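# Lay framed panel across two sawhorses with six arms

## Task

Place the framed panel so it spans both sawhorses, lying over the top of each beam and covering the greater part of each beam's upper surface.

## Robot and tools

Setup: six identical i2rt Big YAM arms, arm1 to arm6. Each has six joints, a two-finger gripper and a wrist camera (arm1_cam_wrist ... arm6_cam_wrist). cam_high is fixed in the room. All images are 896x504 pixels. Foot (base_link) poses in the scene frame, metres, quat wxyz: arm1 (-0.408, +1.012, +0.852) (+0.716, +0.005, -0.002, -0.698); arm2 (+0.330, +0.994, +0.817) (+0.682, +0.001, +0.001, -0.731); arm3 (-0.312, -1.000, +0.836) (+0.707, -0.004, +0.007, +0.707); arm4 (+0.414, -1.021, +0.889) (+0.746, +0.004, -0.003, +0.666); arm5 (+1.473, +0.038, +0.503) (+0.023, -0.004, +0.000, +1.000); arm6 (-1.473, -0.059, +0.465) (+1.000, -0.006, +0.001, +0.008). Each foot faces along its own +x. Reach is roughly 1.0 m from the joint-1 axis.

Frames: one shared scene frame, origin on the floor, +z up. The "hand" point sits between the finger pads, about 1 cm short of the tips. Fingers point along the hand's +z; they open and close along its y. hand_target is where the hand would be at the joint targets now held; under load the hand may stop short. Printed hand positions get less accurate at long reach.

move: optional keys arm1..arm6 plus cameras. Each arm key holds an object with "joints", "target" and/or "speed"; omitted arms get nothing new but may keep pushing toward older targets. "joints" maps joint names to absolute targets: joint1_rad -2.879..2.879 (rotation about the foot, positive counter-clockwise seen from above), joint2_rad 0..3.141 (shoulder), joint3_rad 0..3.019 (elbow), joint4_rad -1.692..1.57 (hand pitch, positive tips fingers up), joint5_rad -1.57..1.57 (sideways swing, positive to the arm's right), joint6_rad -2.094..2.094 (roll, positive clockwise viewed from behind), gripper_m 0..0.093 (fingertip gap in metres). "target" is an absolute hand pose, a list of seven numbers [x, y, z, qw, qx, qy, qz], metres in the scene frame, reached by a straight-line path starting at the current hand_target. With "target", "joints" may only contain gripper_m. "speed" (0.002..0.5 m/s, default 0.25; turning capped at twice that value in rad/s) is only allowed with "target". All motions in a call begin together; all hand paths in one call finish together, paced by the slowest. Paths run 0.5 to 10 s and a call at most 15 s. Each control step clips the path pose to within 100 mm and 20 degrees of the measured hand, then solves damped IK, favouring position. Expect centimetre-level misses, lag, overshoot of speed near full stretch, and wide swings for joint moves. Paths do not avoid obstacles or other arms. cameras: list of names or "all"; omitted/null means all, [] means none. Unknown keys make the call invalid; out-of-range values get it refused. A refused call, or a stop during a call, cancels later move, wait and finished_scene calls in the same reply; an invalid one does not.

wait: seconds 0..10, plus cameras; commands nothing and returns full state. A move with no action does the same.

zoom_image: camera name and region [x0, y0, x1, y1] in pixels of that camera's newest image, origin top-left, at most 504 by 504.

finished_scene: scene = number of the scene being ended; irreversible. The panel must stay in place without robot help. After ending the first scene, make no further calls in that reply.

Reading results: "pictures" lists cameras in image order; images can lag state slightly. "move: arm1 done; arm2 time_out" gives each moved arm's worst status. Arms under "as last shown" were not in the call; their statuses read "not commanded". joint_status/hand_status: off_target (stopped short, maybe still pushing); time_out (each joint gets a new target near where it stood, within 0.375, 0.375, 0.113, 0.225, 0.075, 0.3 rad for joints 1-6, and keeps pushing; send the reported position to relax it; loaded joints may sag); not_followed, with "joint command not followed" or "pose unreachable", means a self/arm collision check blocked it, though gripper commands still run and the arm may retry later. on_its_own lists uncommanded activity; "held at" is a target. Joint velocities are rad/s (gripper m/s), "within noise" when still. Torques are per arm joint, N m, include gravity, have offsets and noise; numbers 3 and 4 wrap at ±28. MOTOR HOT appears at 85 °C; at 100 °C an OVER-TEMPERATURE FAULT drops the arm for 30-60 s or more, and affected keys show limit_stop_at_motor_heat (resend targets). Heat builds from holding loads, stretching out, or pushing at unreachable poses, even while you think.

Gripper: empty closed reads 0.000-0.003; free-air readings run up to 0.003 wide. Gripping a hard part, reading is up to 0.005 narrower (or up to 0.002 wider) than the part. Targeting about 0.005 below the contact reading gives full force (about 50-64 N per pad). To release, command well above the reading.

Avoid: any hard contact between arms, including a gripper closing on another arm's fingers (the collision check can be late and ignores fingers, housings and wrist cameras); knocking anything off the work area or to the floor; dropping or releasing moving parts; slamming or pressing hard into fixed or heavy things. Arms keep pushing on contact. Loose objects may be nudged occasionally. The scene keeps running while you think, holding the last command.

Each tool is called after "Call:" by a JSON object that holds its "api" and its "payload".

## Session

Call:
{"api": "move", "payload": {}}

Scene clock: 0.00 s.
Joint torques (N m): no reading
Heat: arm1: hottest joint2_rad 33 °C; arm2: hottest joint1_rad 32 °C; arm3: hottest joint6_rad 31 °C; arm4: hottest joint6_rad 32 °C; arm5: hottest joint1_rad 33 °C; arm6: hottest joint2_rad 31 °C.
Joint velocities: within noise
arm1.joint_positions: joint1_rad=+0.120 joint2_rad=+0.540 joint3_rad=+1.357 joint4_rad=-1.534 joint5_rad=+0.152 joint6_rad=-0.488 gripper_m=+0.09396
arm1.joint_status: not commanded
arm1.hand: x=-0.4132 y=+0.8296 z=+1.3519 quat_wxyz=(-0.185, -0.440, -0.795, +0.374) (m; scene frame)
arm1.hand_target: x=-0.4137 y=+0.8318 z=+1.3620 quat_wxyz=(-0.191, -0.439, -0.790, +0.383) (m; scene frame)
arm1.hand_status: not commanded
arm2.joint_positions: joint1_rad=-0.156 joint2_rad=+0.570 joint3_rad=+1.448 joint4_rad=-1.233 joint5_rad=-0.200 joint6_rad=+0.443 gripper_m=+0.09396
arm2.joint_status: not commanded
arm2.hand: x=+0.3161 y=+0.7778 z=+1.4174 quat_wxyz=(-0.494, -0.710, -0.408, +0.291) (m; scene frame)
arm2.hand_target: x=+0.3170 y=+0.7814 z=+1.4275 quat_wxyz=(-0.501, -0.704, -0.406, +0.298) (m; scene frame)
arm2.hand_status: not commanded
arm3.joint_positions: joint1_rad=+0.193 joint2_rad=+0.470 joint3_rad=+1.457 joint4_rad=-1.193 joint5_rad=+0.176 joint6_rad=+0.268 gripper_m=+0.09396
arm3.joint_status: not commanded
arm3.hand: x=-0.3095 y=-0.8211 z=+1.4639 quat_wxyz=(-0.384, +0.487, -0.610, -0.494) (m; scene frame)
arm3.hand_target: x=-0.3086 y=-0.8256 z=+1.4721 quat_wxyz=(-0.387, +0.482, -0.606, -0.501) (m; scene frame)
arm3.hand_status: not commanded
arm4.joint_positions: joint1_rad=-0.131 joint2_rad=+0.477 joint3_rad=+1.382 joint4_rad=-1.293 joint5_rad=-0.215 joint6_rad=+0.128 gripper_m=+0.09396
arm4.joint_status: not commanded
arm4.hand: x=+0.4217 y=-0.8445 z=+1.4633 quat_wxyz=(-0.357, +0.513, -0.646, -0.439) (m; scene frame)
arm4.hand_target: x=+0.4208 y=-0.8484 z=+1.4758 quat_wxyz=(-0.366, +0.510, -0.638, -0.446) (m; scene frame)
arm4.hand_status: not commanded
arm5.joint_positions: joint1_rad=+0.326 joint2_rad=+0.619 joint3_rad=+1.375 joint4_rad=-1.335 joint5_rad=+0.206 joint6_rad=-0.432 gripper_m=+0.09396
arm5.joint_status: not commanded
arm5.hand: x=+1.2327 y=+0.0074 z=+1.0348 quat_wxyz=(-0.125, +0.839, +0.259, -0.462) (m; scene frame)
arm5.hand_target: x=+1.2352 y=+0.0081 z=+1.0450 quat_wxyz=(-0.126, +0.834, +0.256, -0.472) (m; scene frame)
arm5.hand_status: not commanded
arm6.joint_positions: joint1_rad=+0.381 joint2_rad=+0.618 joint3_rad=+1.402 joint4_rad=-1.171 joint5_rad=-0.118 joint6_rad=-0.340 gripper_m=+0.09396
arm6.joint_status: not commanded
arm6.hand: x=-1.2475 y=+0.0631 z=+1.0445 quat_wxyz=(-0.552, +0.332, -0.762, -0.061) (m; scene frame)
arm6.hand_target: x=-1.2505 y=+0.0620 z=+1.0577 quat_wxyz=(-0.564, +0.330, -0.754, -0.061) (m; scene frame)
arm6.hand_status: not commanded
pictures: arm1_cam_wrist, arm2_cam_wrist, arm3_cam_wrist, arm4_cam_wrist, arm5_cam_wrist, arm6_cam_wrist, cam_high

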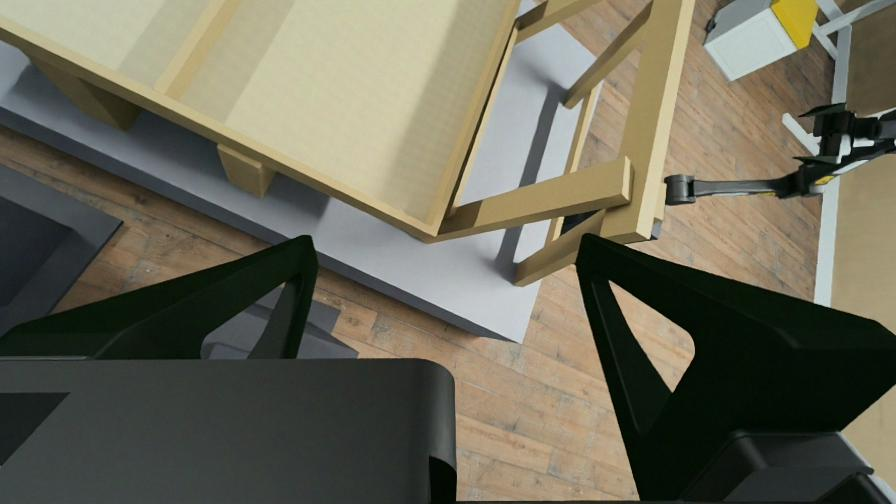

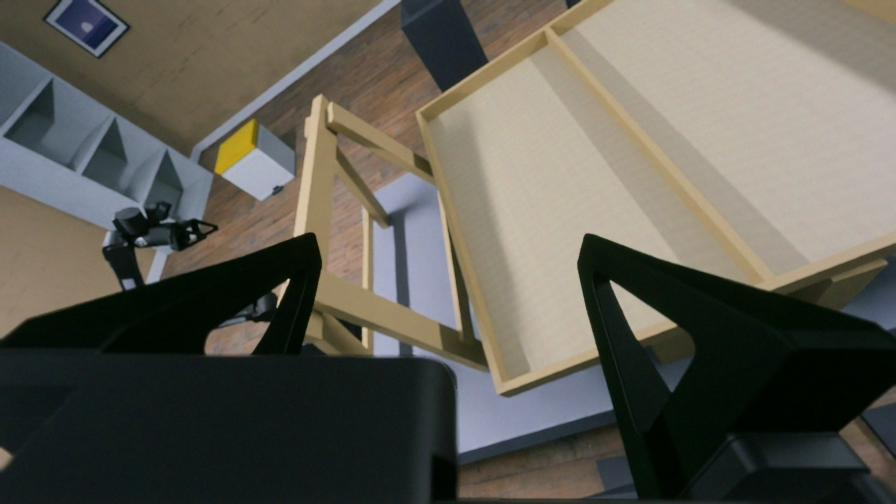

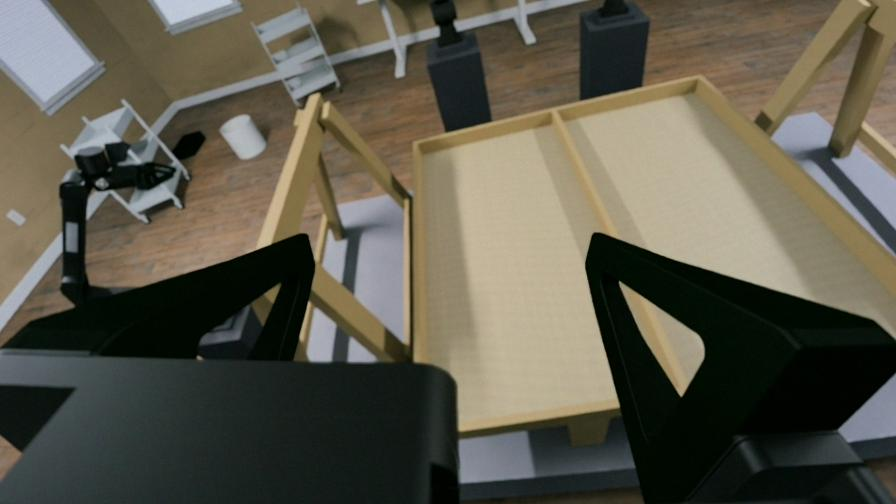

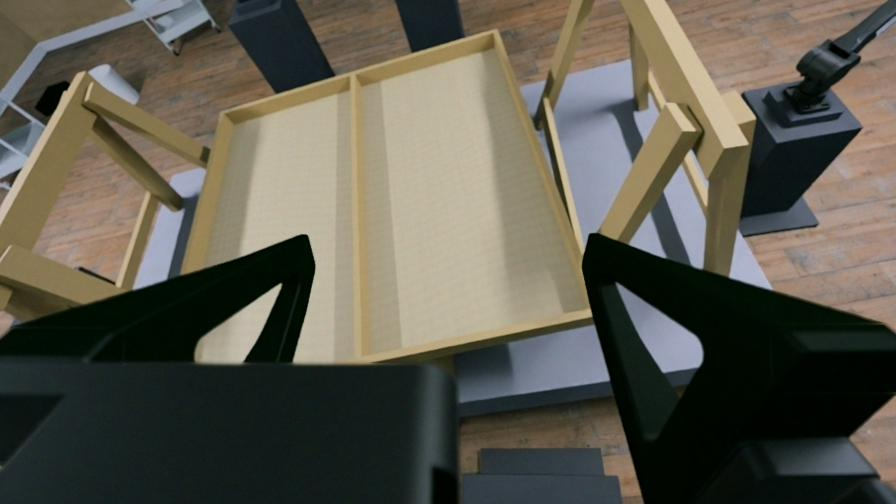

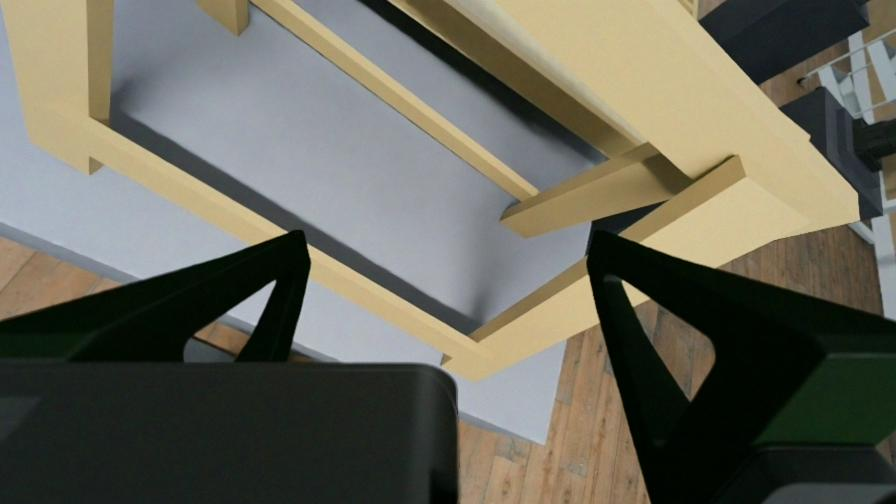

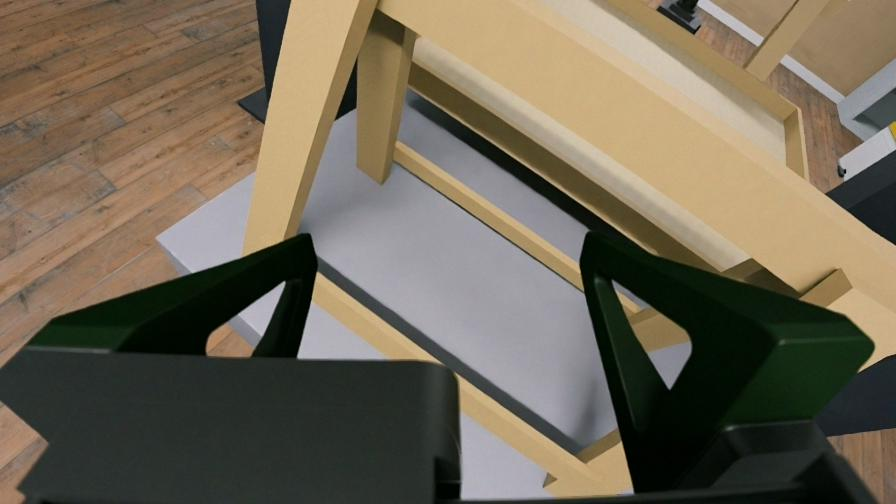

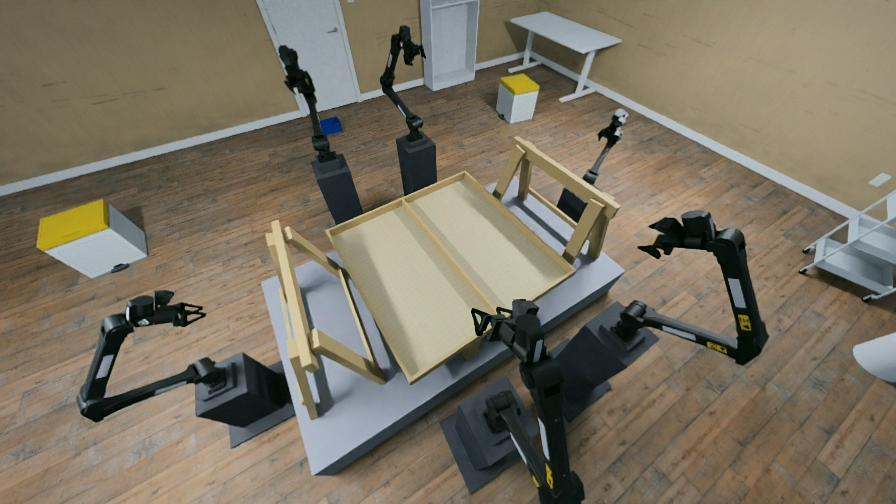

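Call:
{"api": "zoom_image", "payload": {"camera": "arm5_cam_wrist", "region": [400, 0, 896, 400]}}

Call:
{"api": "zoom_image", "payload": {"camera": "cam_high", "region": [230, 110, 660, 480]}}

Call:
{"api": "zoom_image", "payload": {"camera": "arm4_cam_wrist", "region": [460, 0, 896, 400]}}

Call:
{"api": "zoom_image", "payload": {"camera": "arm6_cam_wrist", "region": [200, 0, 700, 504]}}

Call:
{"api": "zoom_image", "payload": {"camera": "arm1_cam_wrist", "region": [0, 0, 500, 400]}}

Scaled by 1.016.

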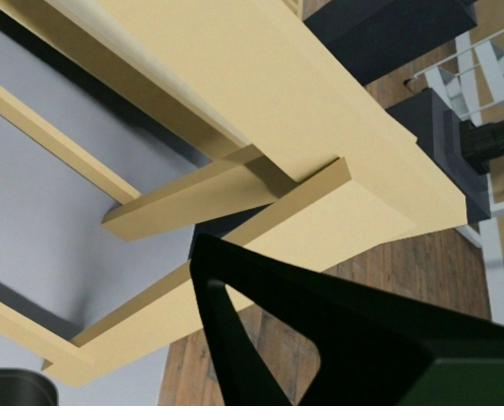

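Scaled by 1.172.

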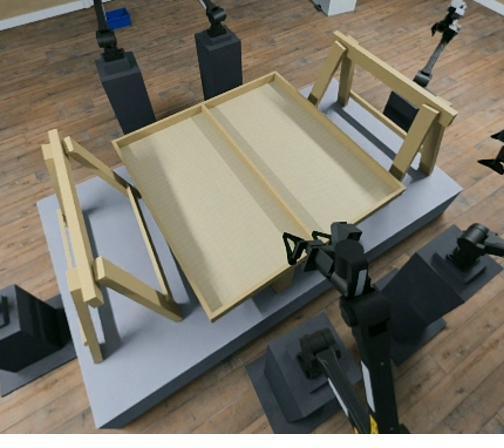

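Scaled by 1.156.

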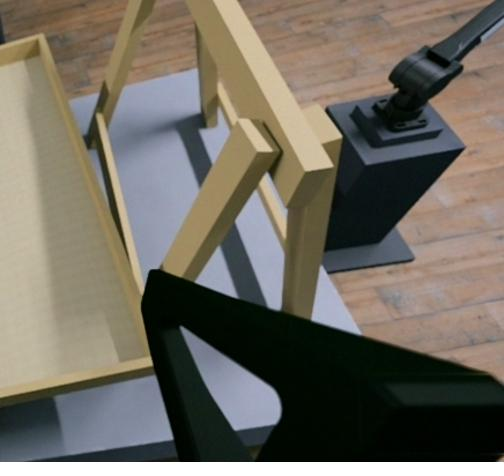

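Scaled by 1.000.

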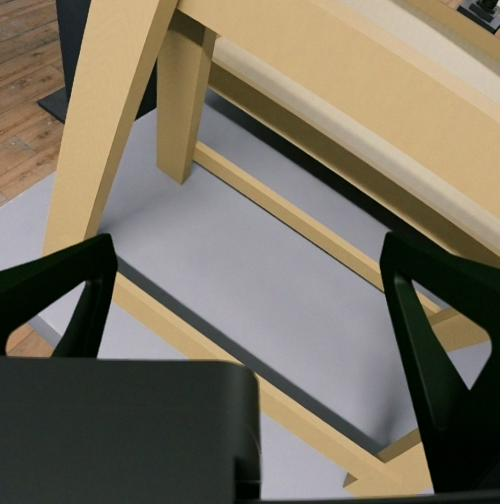

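Scaled by 1.008.

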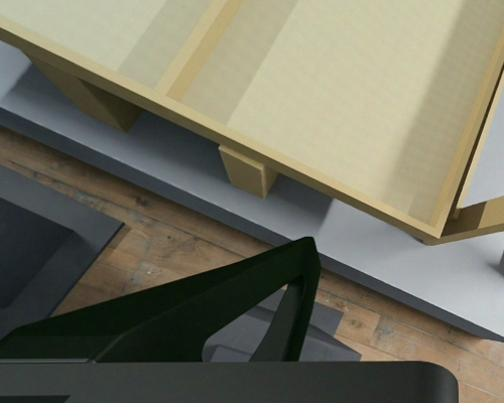

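Call:
{"api": "move", "payload": {"arm1": {"target":[-0.41,0.6,0.88,0,0,1,0],"joints":{"gripper_m":0.085}}, "arm2": {"target":[0.35,0.6,0.88,0,1,0,0],"joints":{"gripper_m":0.085}}, "arm3": {"target":[-0.33,-0.6,0.88,0,0,1,0],"joints":{"gripper_m":0.085}}, "arm4": {"target":[0.41,-0.6,0.88,0,1,0,0],"joints":{"gripper_m":0.085}}, "arm5": {"target":[1.16,0,0.75,0.153,-0.690,-0.690,0.153],"joints":{"gripper_m":0.09}}, "arm6": {"target":[-1.16,0,0.75,-0.153,0.690,-0.690,0.153],"joints":{"gripper_m":0.09}}}}

Scene clock: 10.73 s.
Joint torques (N m): arm1=[1.08 -10.46 9.65 0.85 0.1 -0.16] | arm2=[-1.79 -7.59 10.21 0.53 0.15 0.08] | arm3=[-1.49 -12.04 10.17 0.84 -0.1 -0.04] | arm4=[1.79 -9.88 9.92 0.16 -0.04 -0.1] | arm5=[1.08 -2.73 11.19 1.72 0.05 -0.03] | arm6=[2.49 -2.61 8.47 1.77 0.15 -0.16]
Heat: arm1: hottest joint2_rad 33 °C; arm2: hottest joint1_rad 32 °C; arm3: hottest joint6_rad 31 °C; arm4: hottest joint6_rad 31 °C; arm5: hottest joint1_rad 33 °C; arm6: hottest joint2_rad 31 °C.
move: arm1 off_target; arm2 off_target; arm3 off_target; arm4 off_target; arm5 done; arm6 done
Joint velocities: within noise
arm1.joint_positions: joint1_rad=-0.033 joint2_rad=+1.589 joint3_rad=+0.928 joint4_rad=-0.936 joint5_rad=+0.008 joint6_rad=-1.562 gripper_m=+0.08507
arm1.joint_status: all done
arm1.hand: x=-0.4128 y=+0.6205 z=+0.8764 quat_wxyz=(-0.001, -0.008, -1.000, -0.015) (m; scene frame)
arm1.hand_target: x=-0.4099 y=+0.6007 z=+0.8804 quat_wxyz=(+0.000, +0.000, -1.000, +0.000) (m; scene frame)
arm1.hand_status: off_target (0.021 m and 2.0 deg from the pose sent, 0.525 m and 74.7 deg at the start)
arm2.joint_positions: joint1_rad=+0.127 joint2_rad=+1.501 joint3_rad=+0.918 joint4_rad=-1.026 joint5_rad=+0.001 joint6_rad=+1.612 gripper_m=+0.08512
arm2.joint_status: all done
arm2.hand: x=+0.3512 y=+0.6220 z=+0.8708 quat_wxyz=(+0.020, -1.000, -0.009, +0.002) (m; scene frame)
arm2.hand_target: x=+0.3499 y=+0.6008 z=+0.8804 quat_wxyz=(+0.000, -1.000, +0.000, +0.000) (m; scene frame)
arm2.hand_status: off_target (0.024 m and 2.6 deg from the pose sent, 0.567 m and 89.5 deg at the start)
arm3.joint_positions: joint1_rad=+0.066 joint2_rad=+1.529 joint3_rad=+0.909 joint4_rad=-0.974 joint5_rad=+0.009 joint6_rad=+1.608 gripper_m=+0.08508
arm3.joint_status: all done
arm3.hand: x=-0.3342 y=-0.6209 z=+0.8719 quat_wxyz=(-0.002, +0.014, -1.000, +0.019) (m; scene frame)
arm3.hand_target: x=-0.3298 y=-0.6006 z=+0.8806 quat_wxyz=(+0.000, +0.000, -1.000, +0.000) (m; scene frame)
arm3.hand_status: off_target (0.023 m and 2.8 deg from the pose sent, 0.625 m and 104.9 deg at the start)
arm4.joint_positions: joint1_rad=+0.117 joint2_rad=+1.706 joint3_rad=+0.915 joint4_rad=-0.838 joint5_rad=-0.001 joint6_rad=-1.550 gripper_m=+0.08506
arm4.joint_status: all done
arm4.hand: x=+0.4125 y=-0.6264 z=+0.8697 quat_wxyz=(+0.024, +1.000, -0.009, +0.000) (m; scene frame)
arm4.hand_target: x=+0.4099 y=-0.6010 z=+0.8808 quat_wxyz=(+0.000, +1.000, +0.000, +0.000) (m; scene frame)
arm4.hand_status: off_target (0.028 m and 3.0 deg from the pose sent, 0.633 m and 118.3 deg at the start)
arm5.joint_positions: joint1_rad=+0.199 joint2_rad=+0.849 joint3_rad=+0.902 joint4_rad=-1.178 joint5_rad=+0.066 joint6_rad=-1.411 gripper_m=+0.09012
arm5.joint_status: all done
arm5.hand: x=+1.1621 y=+0.0023 z=+0.7568 quat_wxyz=(-0.153, +0.698, +0.682, -0.157) (m; scene frame)
arm5.hand_target: x=+1.1602 y=+0.0001 z=+0.7500 quat_wxyz=(-0.153, +0.691, +0.690, -0.153) (m; scene frame)
arm5.hand_status: done (0.007 m and 1.3 deg from the pose sent, 0.294 m and 64.0 deg at the start)
arm6.joint_positions: joint1_rad=+0.201 joint2_rad=+0.875 joint3_rad=+1.002 joint4_rad=-1.274 joint5_rad=+0.083 joint6_rad=-1.350 gripper_m=+0.09010
arm6.joint_status: all done
arm6.hand: x=-1.1653 y=-0.0033 z=+0.7510 quat_wxyz=(-0.151, +0.685, -0.697, +0.150) (m; scene frame)
arm6.hand_target: x=-1.1601 y=+0.0000 z=+0.7501 quat_wxyz=(-0.153, +0.690, -0.690, +0.153) (m; scene frame)
arm6.hand_status: done (0.006 m and 1.1 deg from the pose sent, 0.314 m and 67.7 deg at the start)
pictures: arm1_cam_wrist, arm2_cam_wrist, arm3_cam_wrist, arm4_cam_wrist, arm5_cam_wrist, arm6_cam_wrist, cam_high

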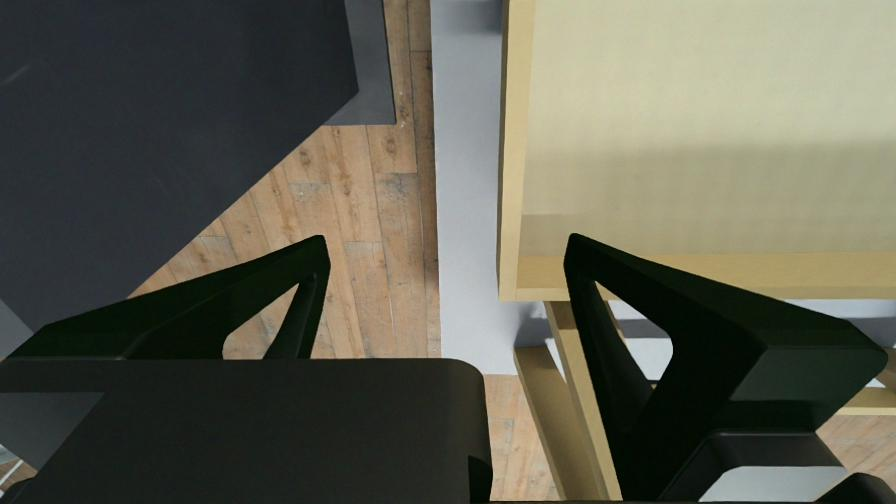

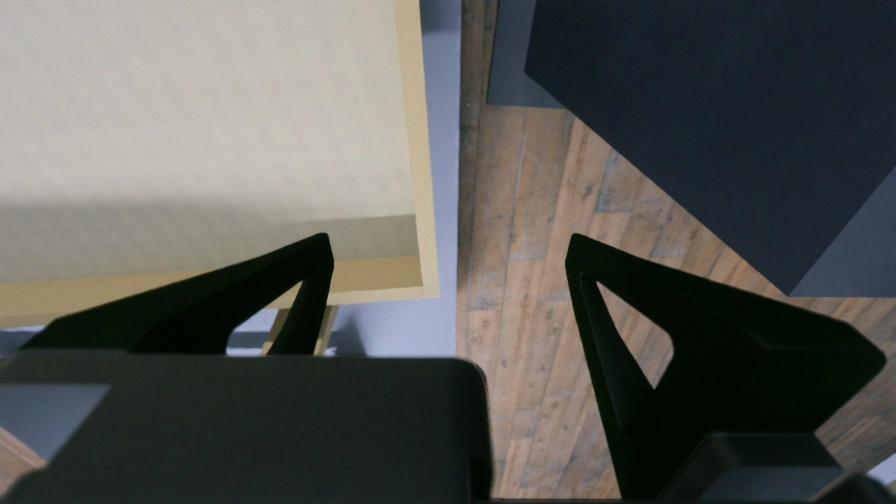

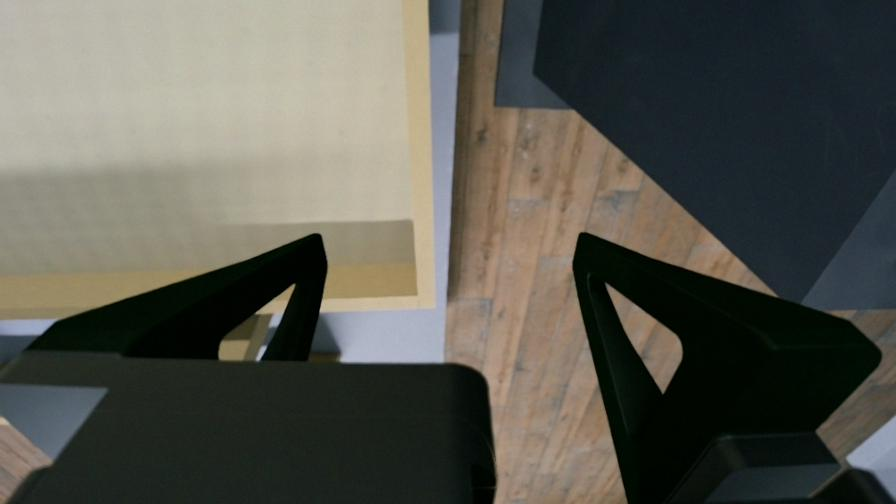

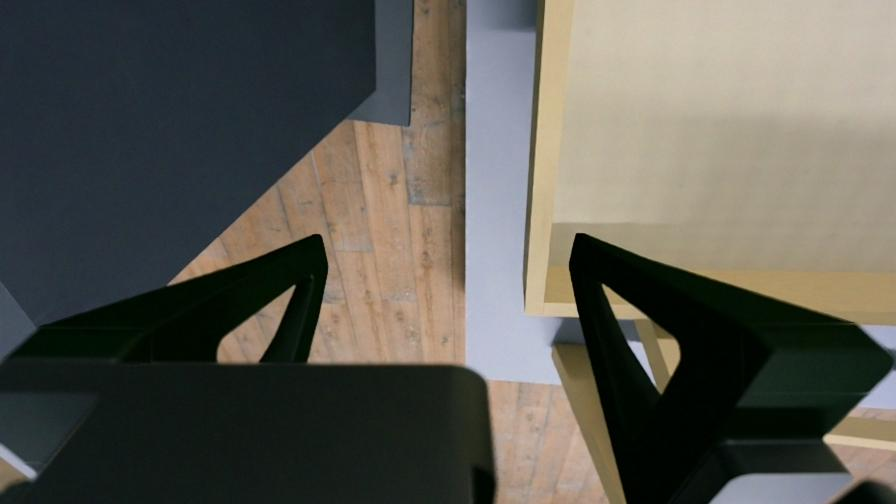

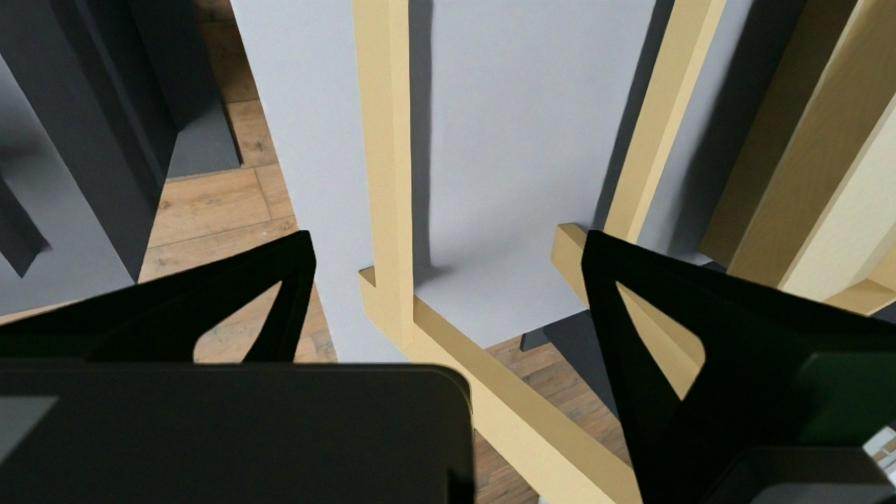

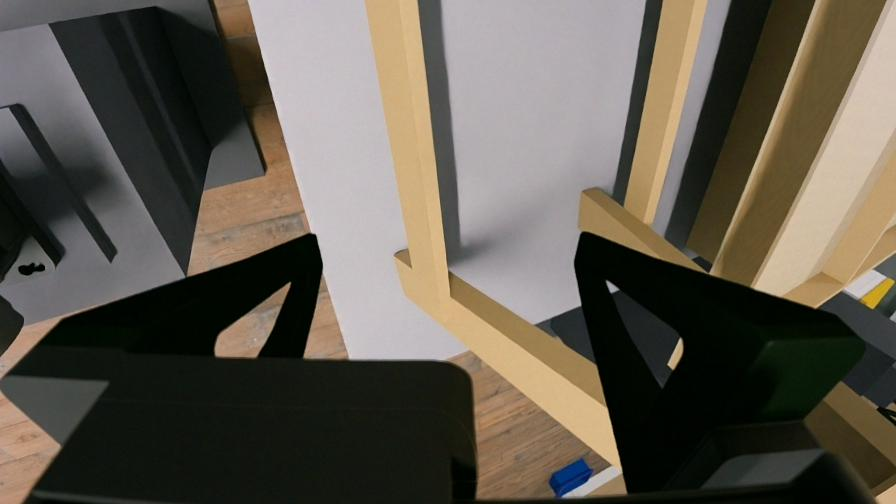

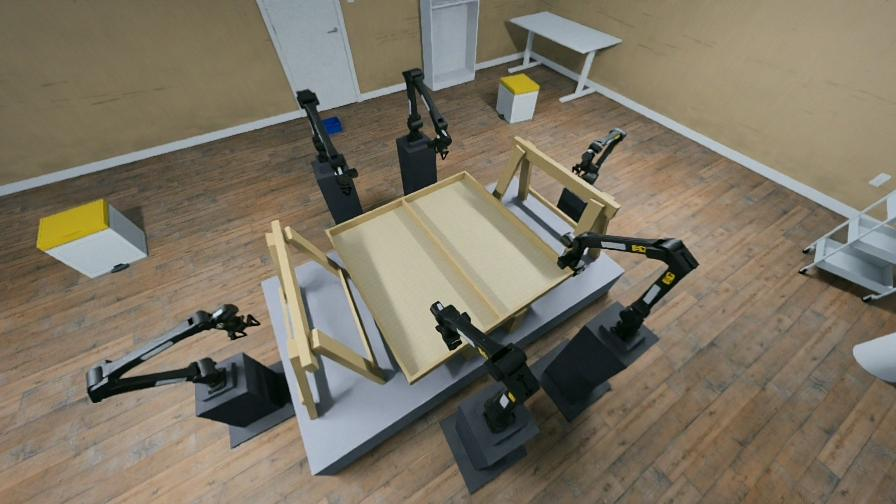

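Call:
{"api": "move", "payload": {"arm1": {"target":[-0.41,0.567,0.76,0,-0.0215,0.9997,0]}, "arm2": {"target":[0.35,0.583,0.76,0,0.9997,0.0215,0]}, "arm3": {"target":[-0.33,-0.58,0.76,0,-0.0215,0.9997,0]}, "arm4": {"target":[0.41,-0.54,0.76,0,0.9997,0.0215,0]}, "arm5": {"target":[1.15,0,0.62,0.153,-0.690,-0.690,0.153]}, "arm6": {"target":[-1.15,0,0.62,-0.153,0.690,-0.690,0.153]}}}

Scene clock: 13.33 s.
Joint torques (N m): arm1=[0.91 -12.81 7.13 0.92 0.09 -0.14] | arm2=[-1.9 -9.35 5.72 0.58 0.15 -0.12] | arm3=[-1.73 -14.51 5.82 0.91 -0.09 -0.24] | arm4=[1.67 -13.1 7.62 0.21 -0.06 -0.08] | arm5=[0.56 -3.31 10.74 1.63 -0.09 -0.03] | arm6=[2.2 -3.08 8.43 1.78 0.09 -0.16]
Heat: arm1: hottest joint2_rad 33 °C; arm2: hottest joint1_rad 32 °C; arm3: hottest joint6_rad 31 °C; arm4: hottest joint6_rad 31 °C; arm5: hottest joint1_rad 33 °C; arm6: hottest joint2_rad 31 °C.
move: arm1 off_target; arm2 done; arm3 done; arm4 off_target; arm5 done; arm6 done
Joint velocities: within noise
arm1.joint_positions: joint1_rad=-0.033 joint2_rad=+1.898 joint3_rad=+0.963 joint4_rad=-0.652 joint5_rad=+0.008 joint6_rad=-1.608 gripper_m=+0.08507
arm1.joint_status: not commanded
arm1.hand: x=-0.4121 y=+0.5820 z=+0.7627 quat_wxyz=(-0.001, +0.015, -1.000, -0.010) (m; scene frame)
arm1.hand_target: x=-0.4100 y=+0.5675 z=+0.7604 quat_wxyz=(+0.000, +0.021, -1.000, +0.000) (m; scene frame)
arm1.hand_status: off_target (0.015 m and 1.4 deg from the pose sent, 0.128 m and 3.8 deg at the start)
arm2.joint_positions: joint1_rad=+0.127 joint2_rad=+1.767 joint3_rad=+0.897 joint4_rad=-0.698 joint5_rad=+0.001 joint6_rad=+1.588 gripper_m=+0.08512
arm2.joint_status: not commanded
arm2.hand: x=+0.3530 y=+0.5853 z=+0.7649 quat_wxyz=(-0.001, -1.000, -0.021, +0.001) (m; scene frame)
arm2.hand_target: x=+0.3500 y=+0.5833 z=+0.7600 quat_wxyz=(+0.000, -1.000, -0.021, +0.000) (m; scene frame)
arm2.hand_status: done (0.006 m and 0.2 deg from the pose sent, 0.117 m and 2.8 deg at the start)
arm3.joint_positions: joint1_rad=+0.065 joint2_rad=+1.813 joint3_rad=+0.909 joint4_rad=-0.656 joint5_rad=+0.009 joint6_rad=+1.587 gripper_m=+0.08508
arm3.joint_status: not commanded
arm3.hand: x=-0.3367 y=-0.5842 z=+0.7631 quat_wxyz=(-0.002, +0.024, -1.000, +0.002) (m; scene frame)
arm3.hand_target: x=-0.3300 y=-0.5801 z=+0.7601 quat_wxyz=(+0.000, +0.021, -1.000, +0.000) (m; scene frame)
arm3.hand_status: done (0.009 m and 0.4 deg from the pose sent, 0.119 m and 2.4 deg at the start)
arm4.joint_positions: joint1_rad=+0.117 joint2_rad=+2.070 joint3_rad=+1.072 joint4_rad=-0.622 joint5_rad=+0.000 joint6_rad=-1.595 gripper_m=+0.08506
arm4.joint_status: not commanded
arm4.hand: x=+0.4122 y=-0.5625 z=+0.7547 quat_wxyz=(+0.020, +1.000, +0.014, -0.001) (m; scene frame)
arm4.hand_target: x=+0.4100 y=-0.5405 z=+0.7607 quat_wxyz=(+0.000, +1.000, +0.021, +0.000) (m; scene frame)
arm4.hand_status: off_target (0.023 m and 2.5 deg from the pose sent, 0.140 m and 4.4 deg at the start)
arm5.joint_positions: joint1_rad=+0.199 joint2_rad=+0.951 joint3_rad=+0.607 joint4_rad=-0.781 joint5_rad=+0.066 joint6_rad=-1.418 gripper_m=+0.09012
arm5.joint_status: not commanded
arm5.hand: x=+1.1505 y=+0.0002 z=+0.6264 quat_wxyz=(-0.154, +0.695, +0.685, -0.156) (m; scene frame)
arm5.hand_target: x=+1.1502 y=+0.0000 z=+0.6202 quat_wxyz=(-0.153, +0.690, +0.690, -0.153) (m; scene frame)
arm5.hand_status: done (0.006 m and 1.0 deg from the pose sent, 0.137 m and 1.3 deg at the start)
arm6.joint_positions: joint1_rad=+0.201 joint2_rad=+0.931 joint3_rad=+0.688 joint4_rad=-0.904 joint5_rad=+0.083 joint6_rad=-1.354 gripper_m=+0.09010
arm6.joint_status: not commanded
arm6.hand: x=-1.1548 y=-0.0023 z=+0.6208 quat_wxyz=(-0.150, +0.686, -0.696, +0.150) (m; scene frame)
arm6.hand_target: x=-1.1502 y=+0.0000 z=+0.6201 quat_wxyz=(-0.153, +0.690, -0.690, +0.153) (m; scene frame)
arm6.hand_status: done (0.005 m and 1.0 deg from the pose sent, 0.132 m and 1.1 deg at the start)
pictures: arm1_cam_wrist, arm2_cam_wrist, arm3_cam_wrist, arm4_cam_wrist, arm5_cam_wrist, arm6_cam_wrist, cam_high

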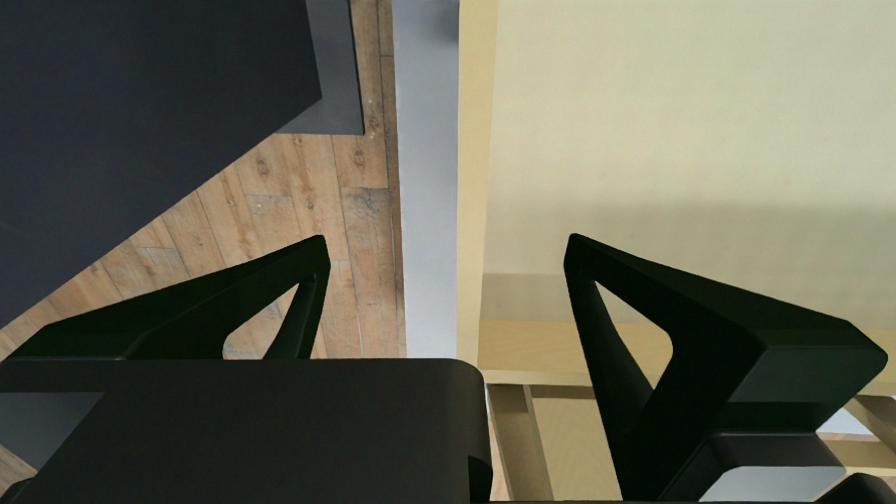

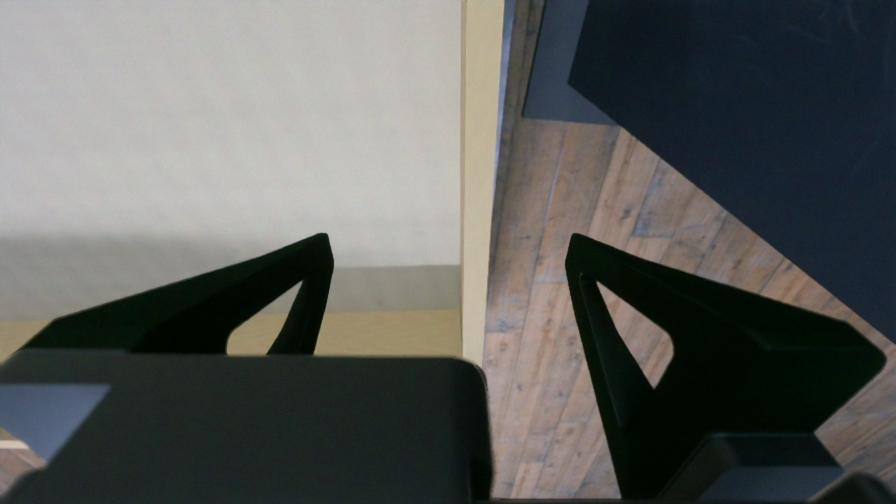

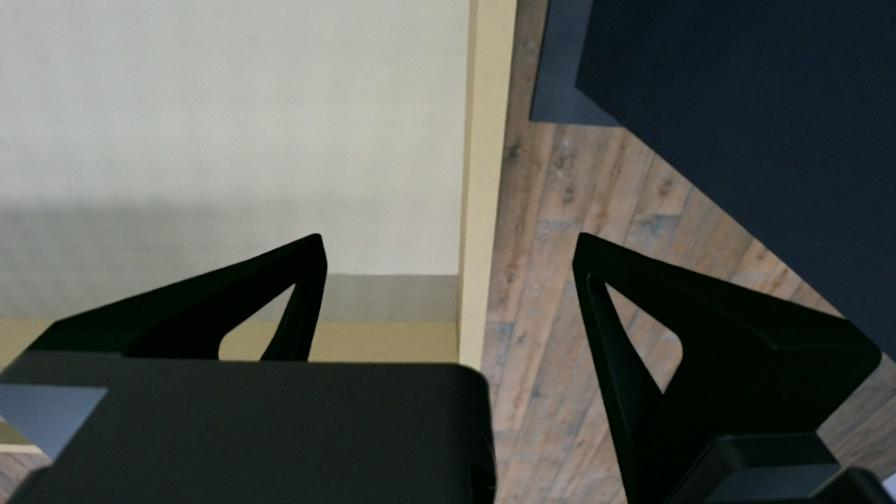

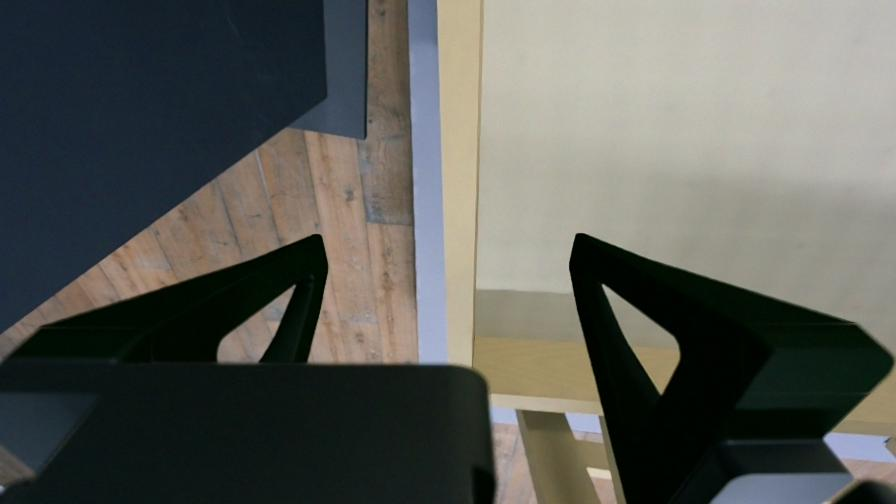

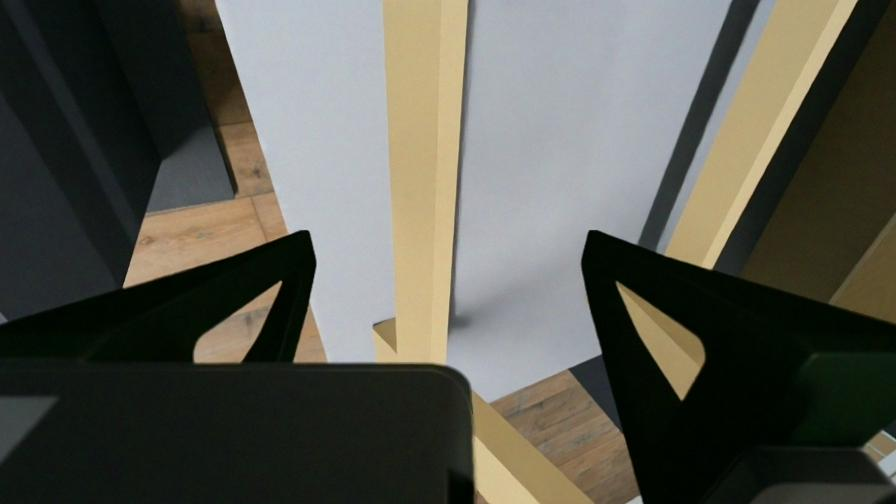

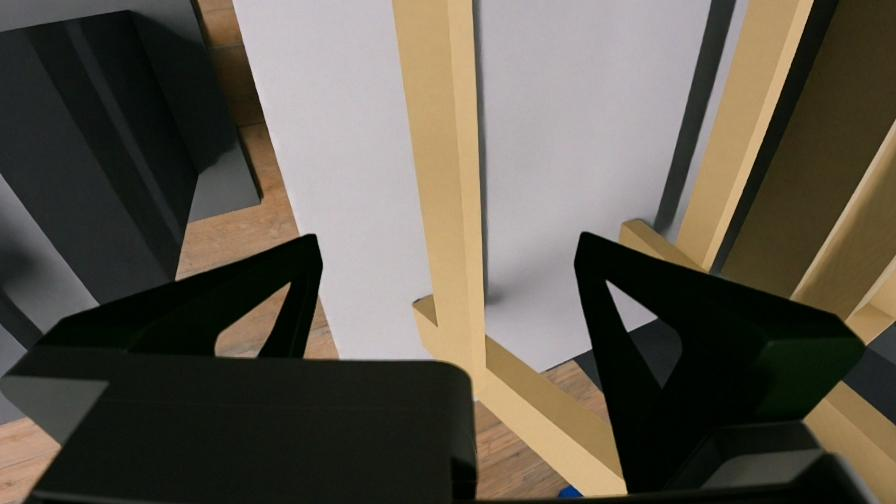

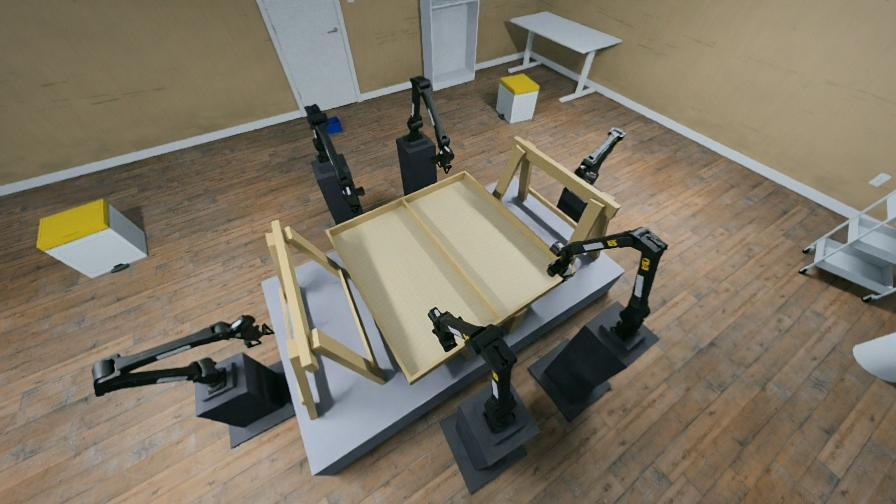

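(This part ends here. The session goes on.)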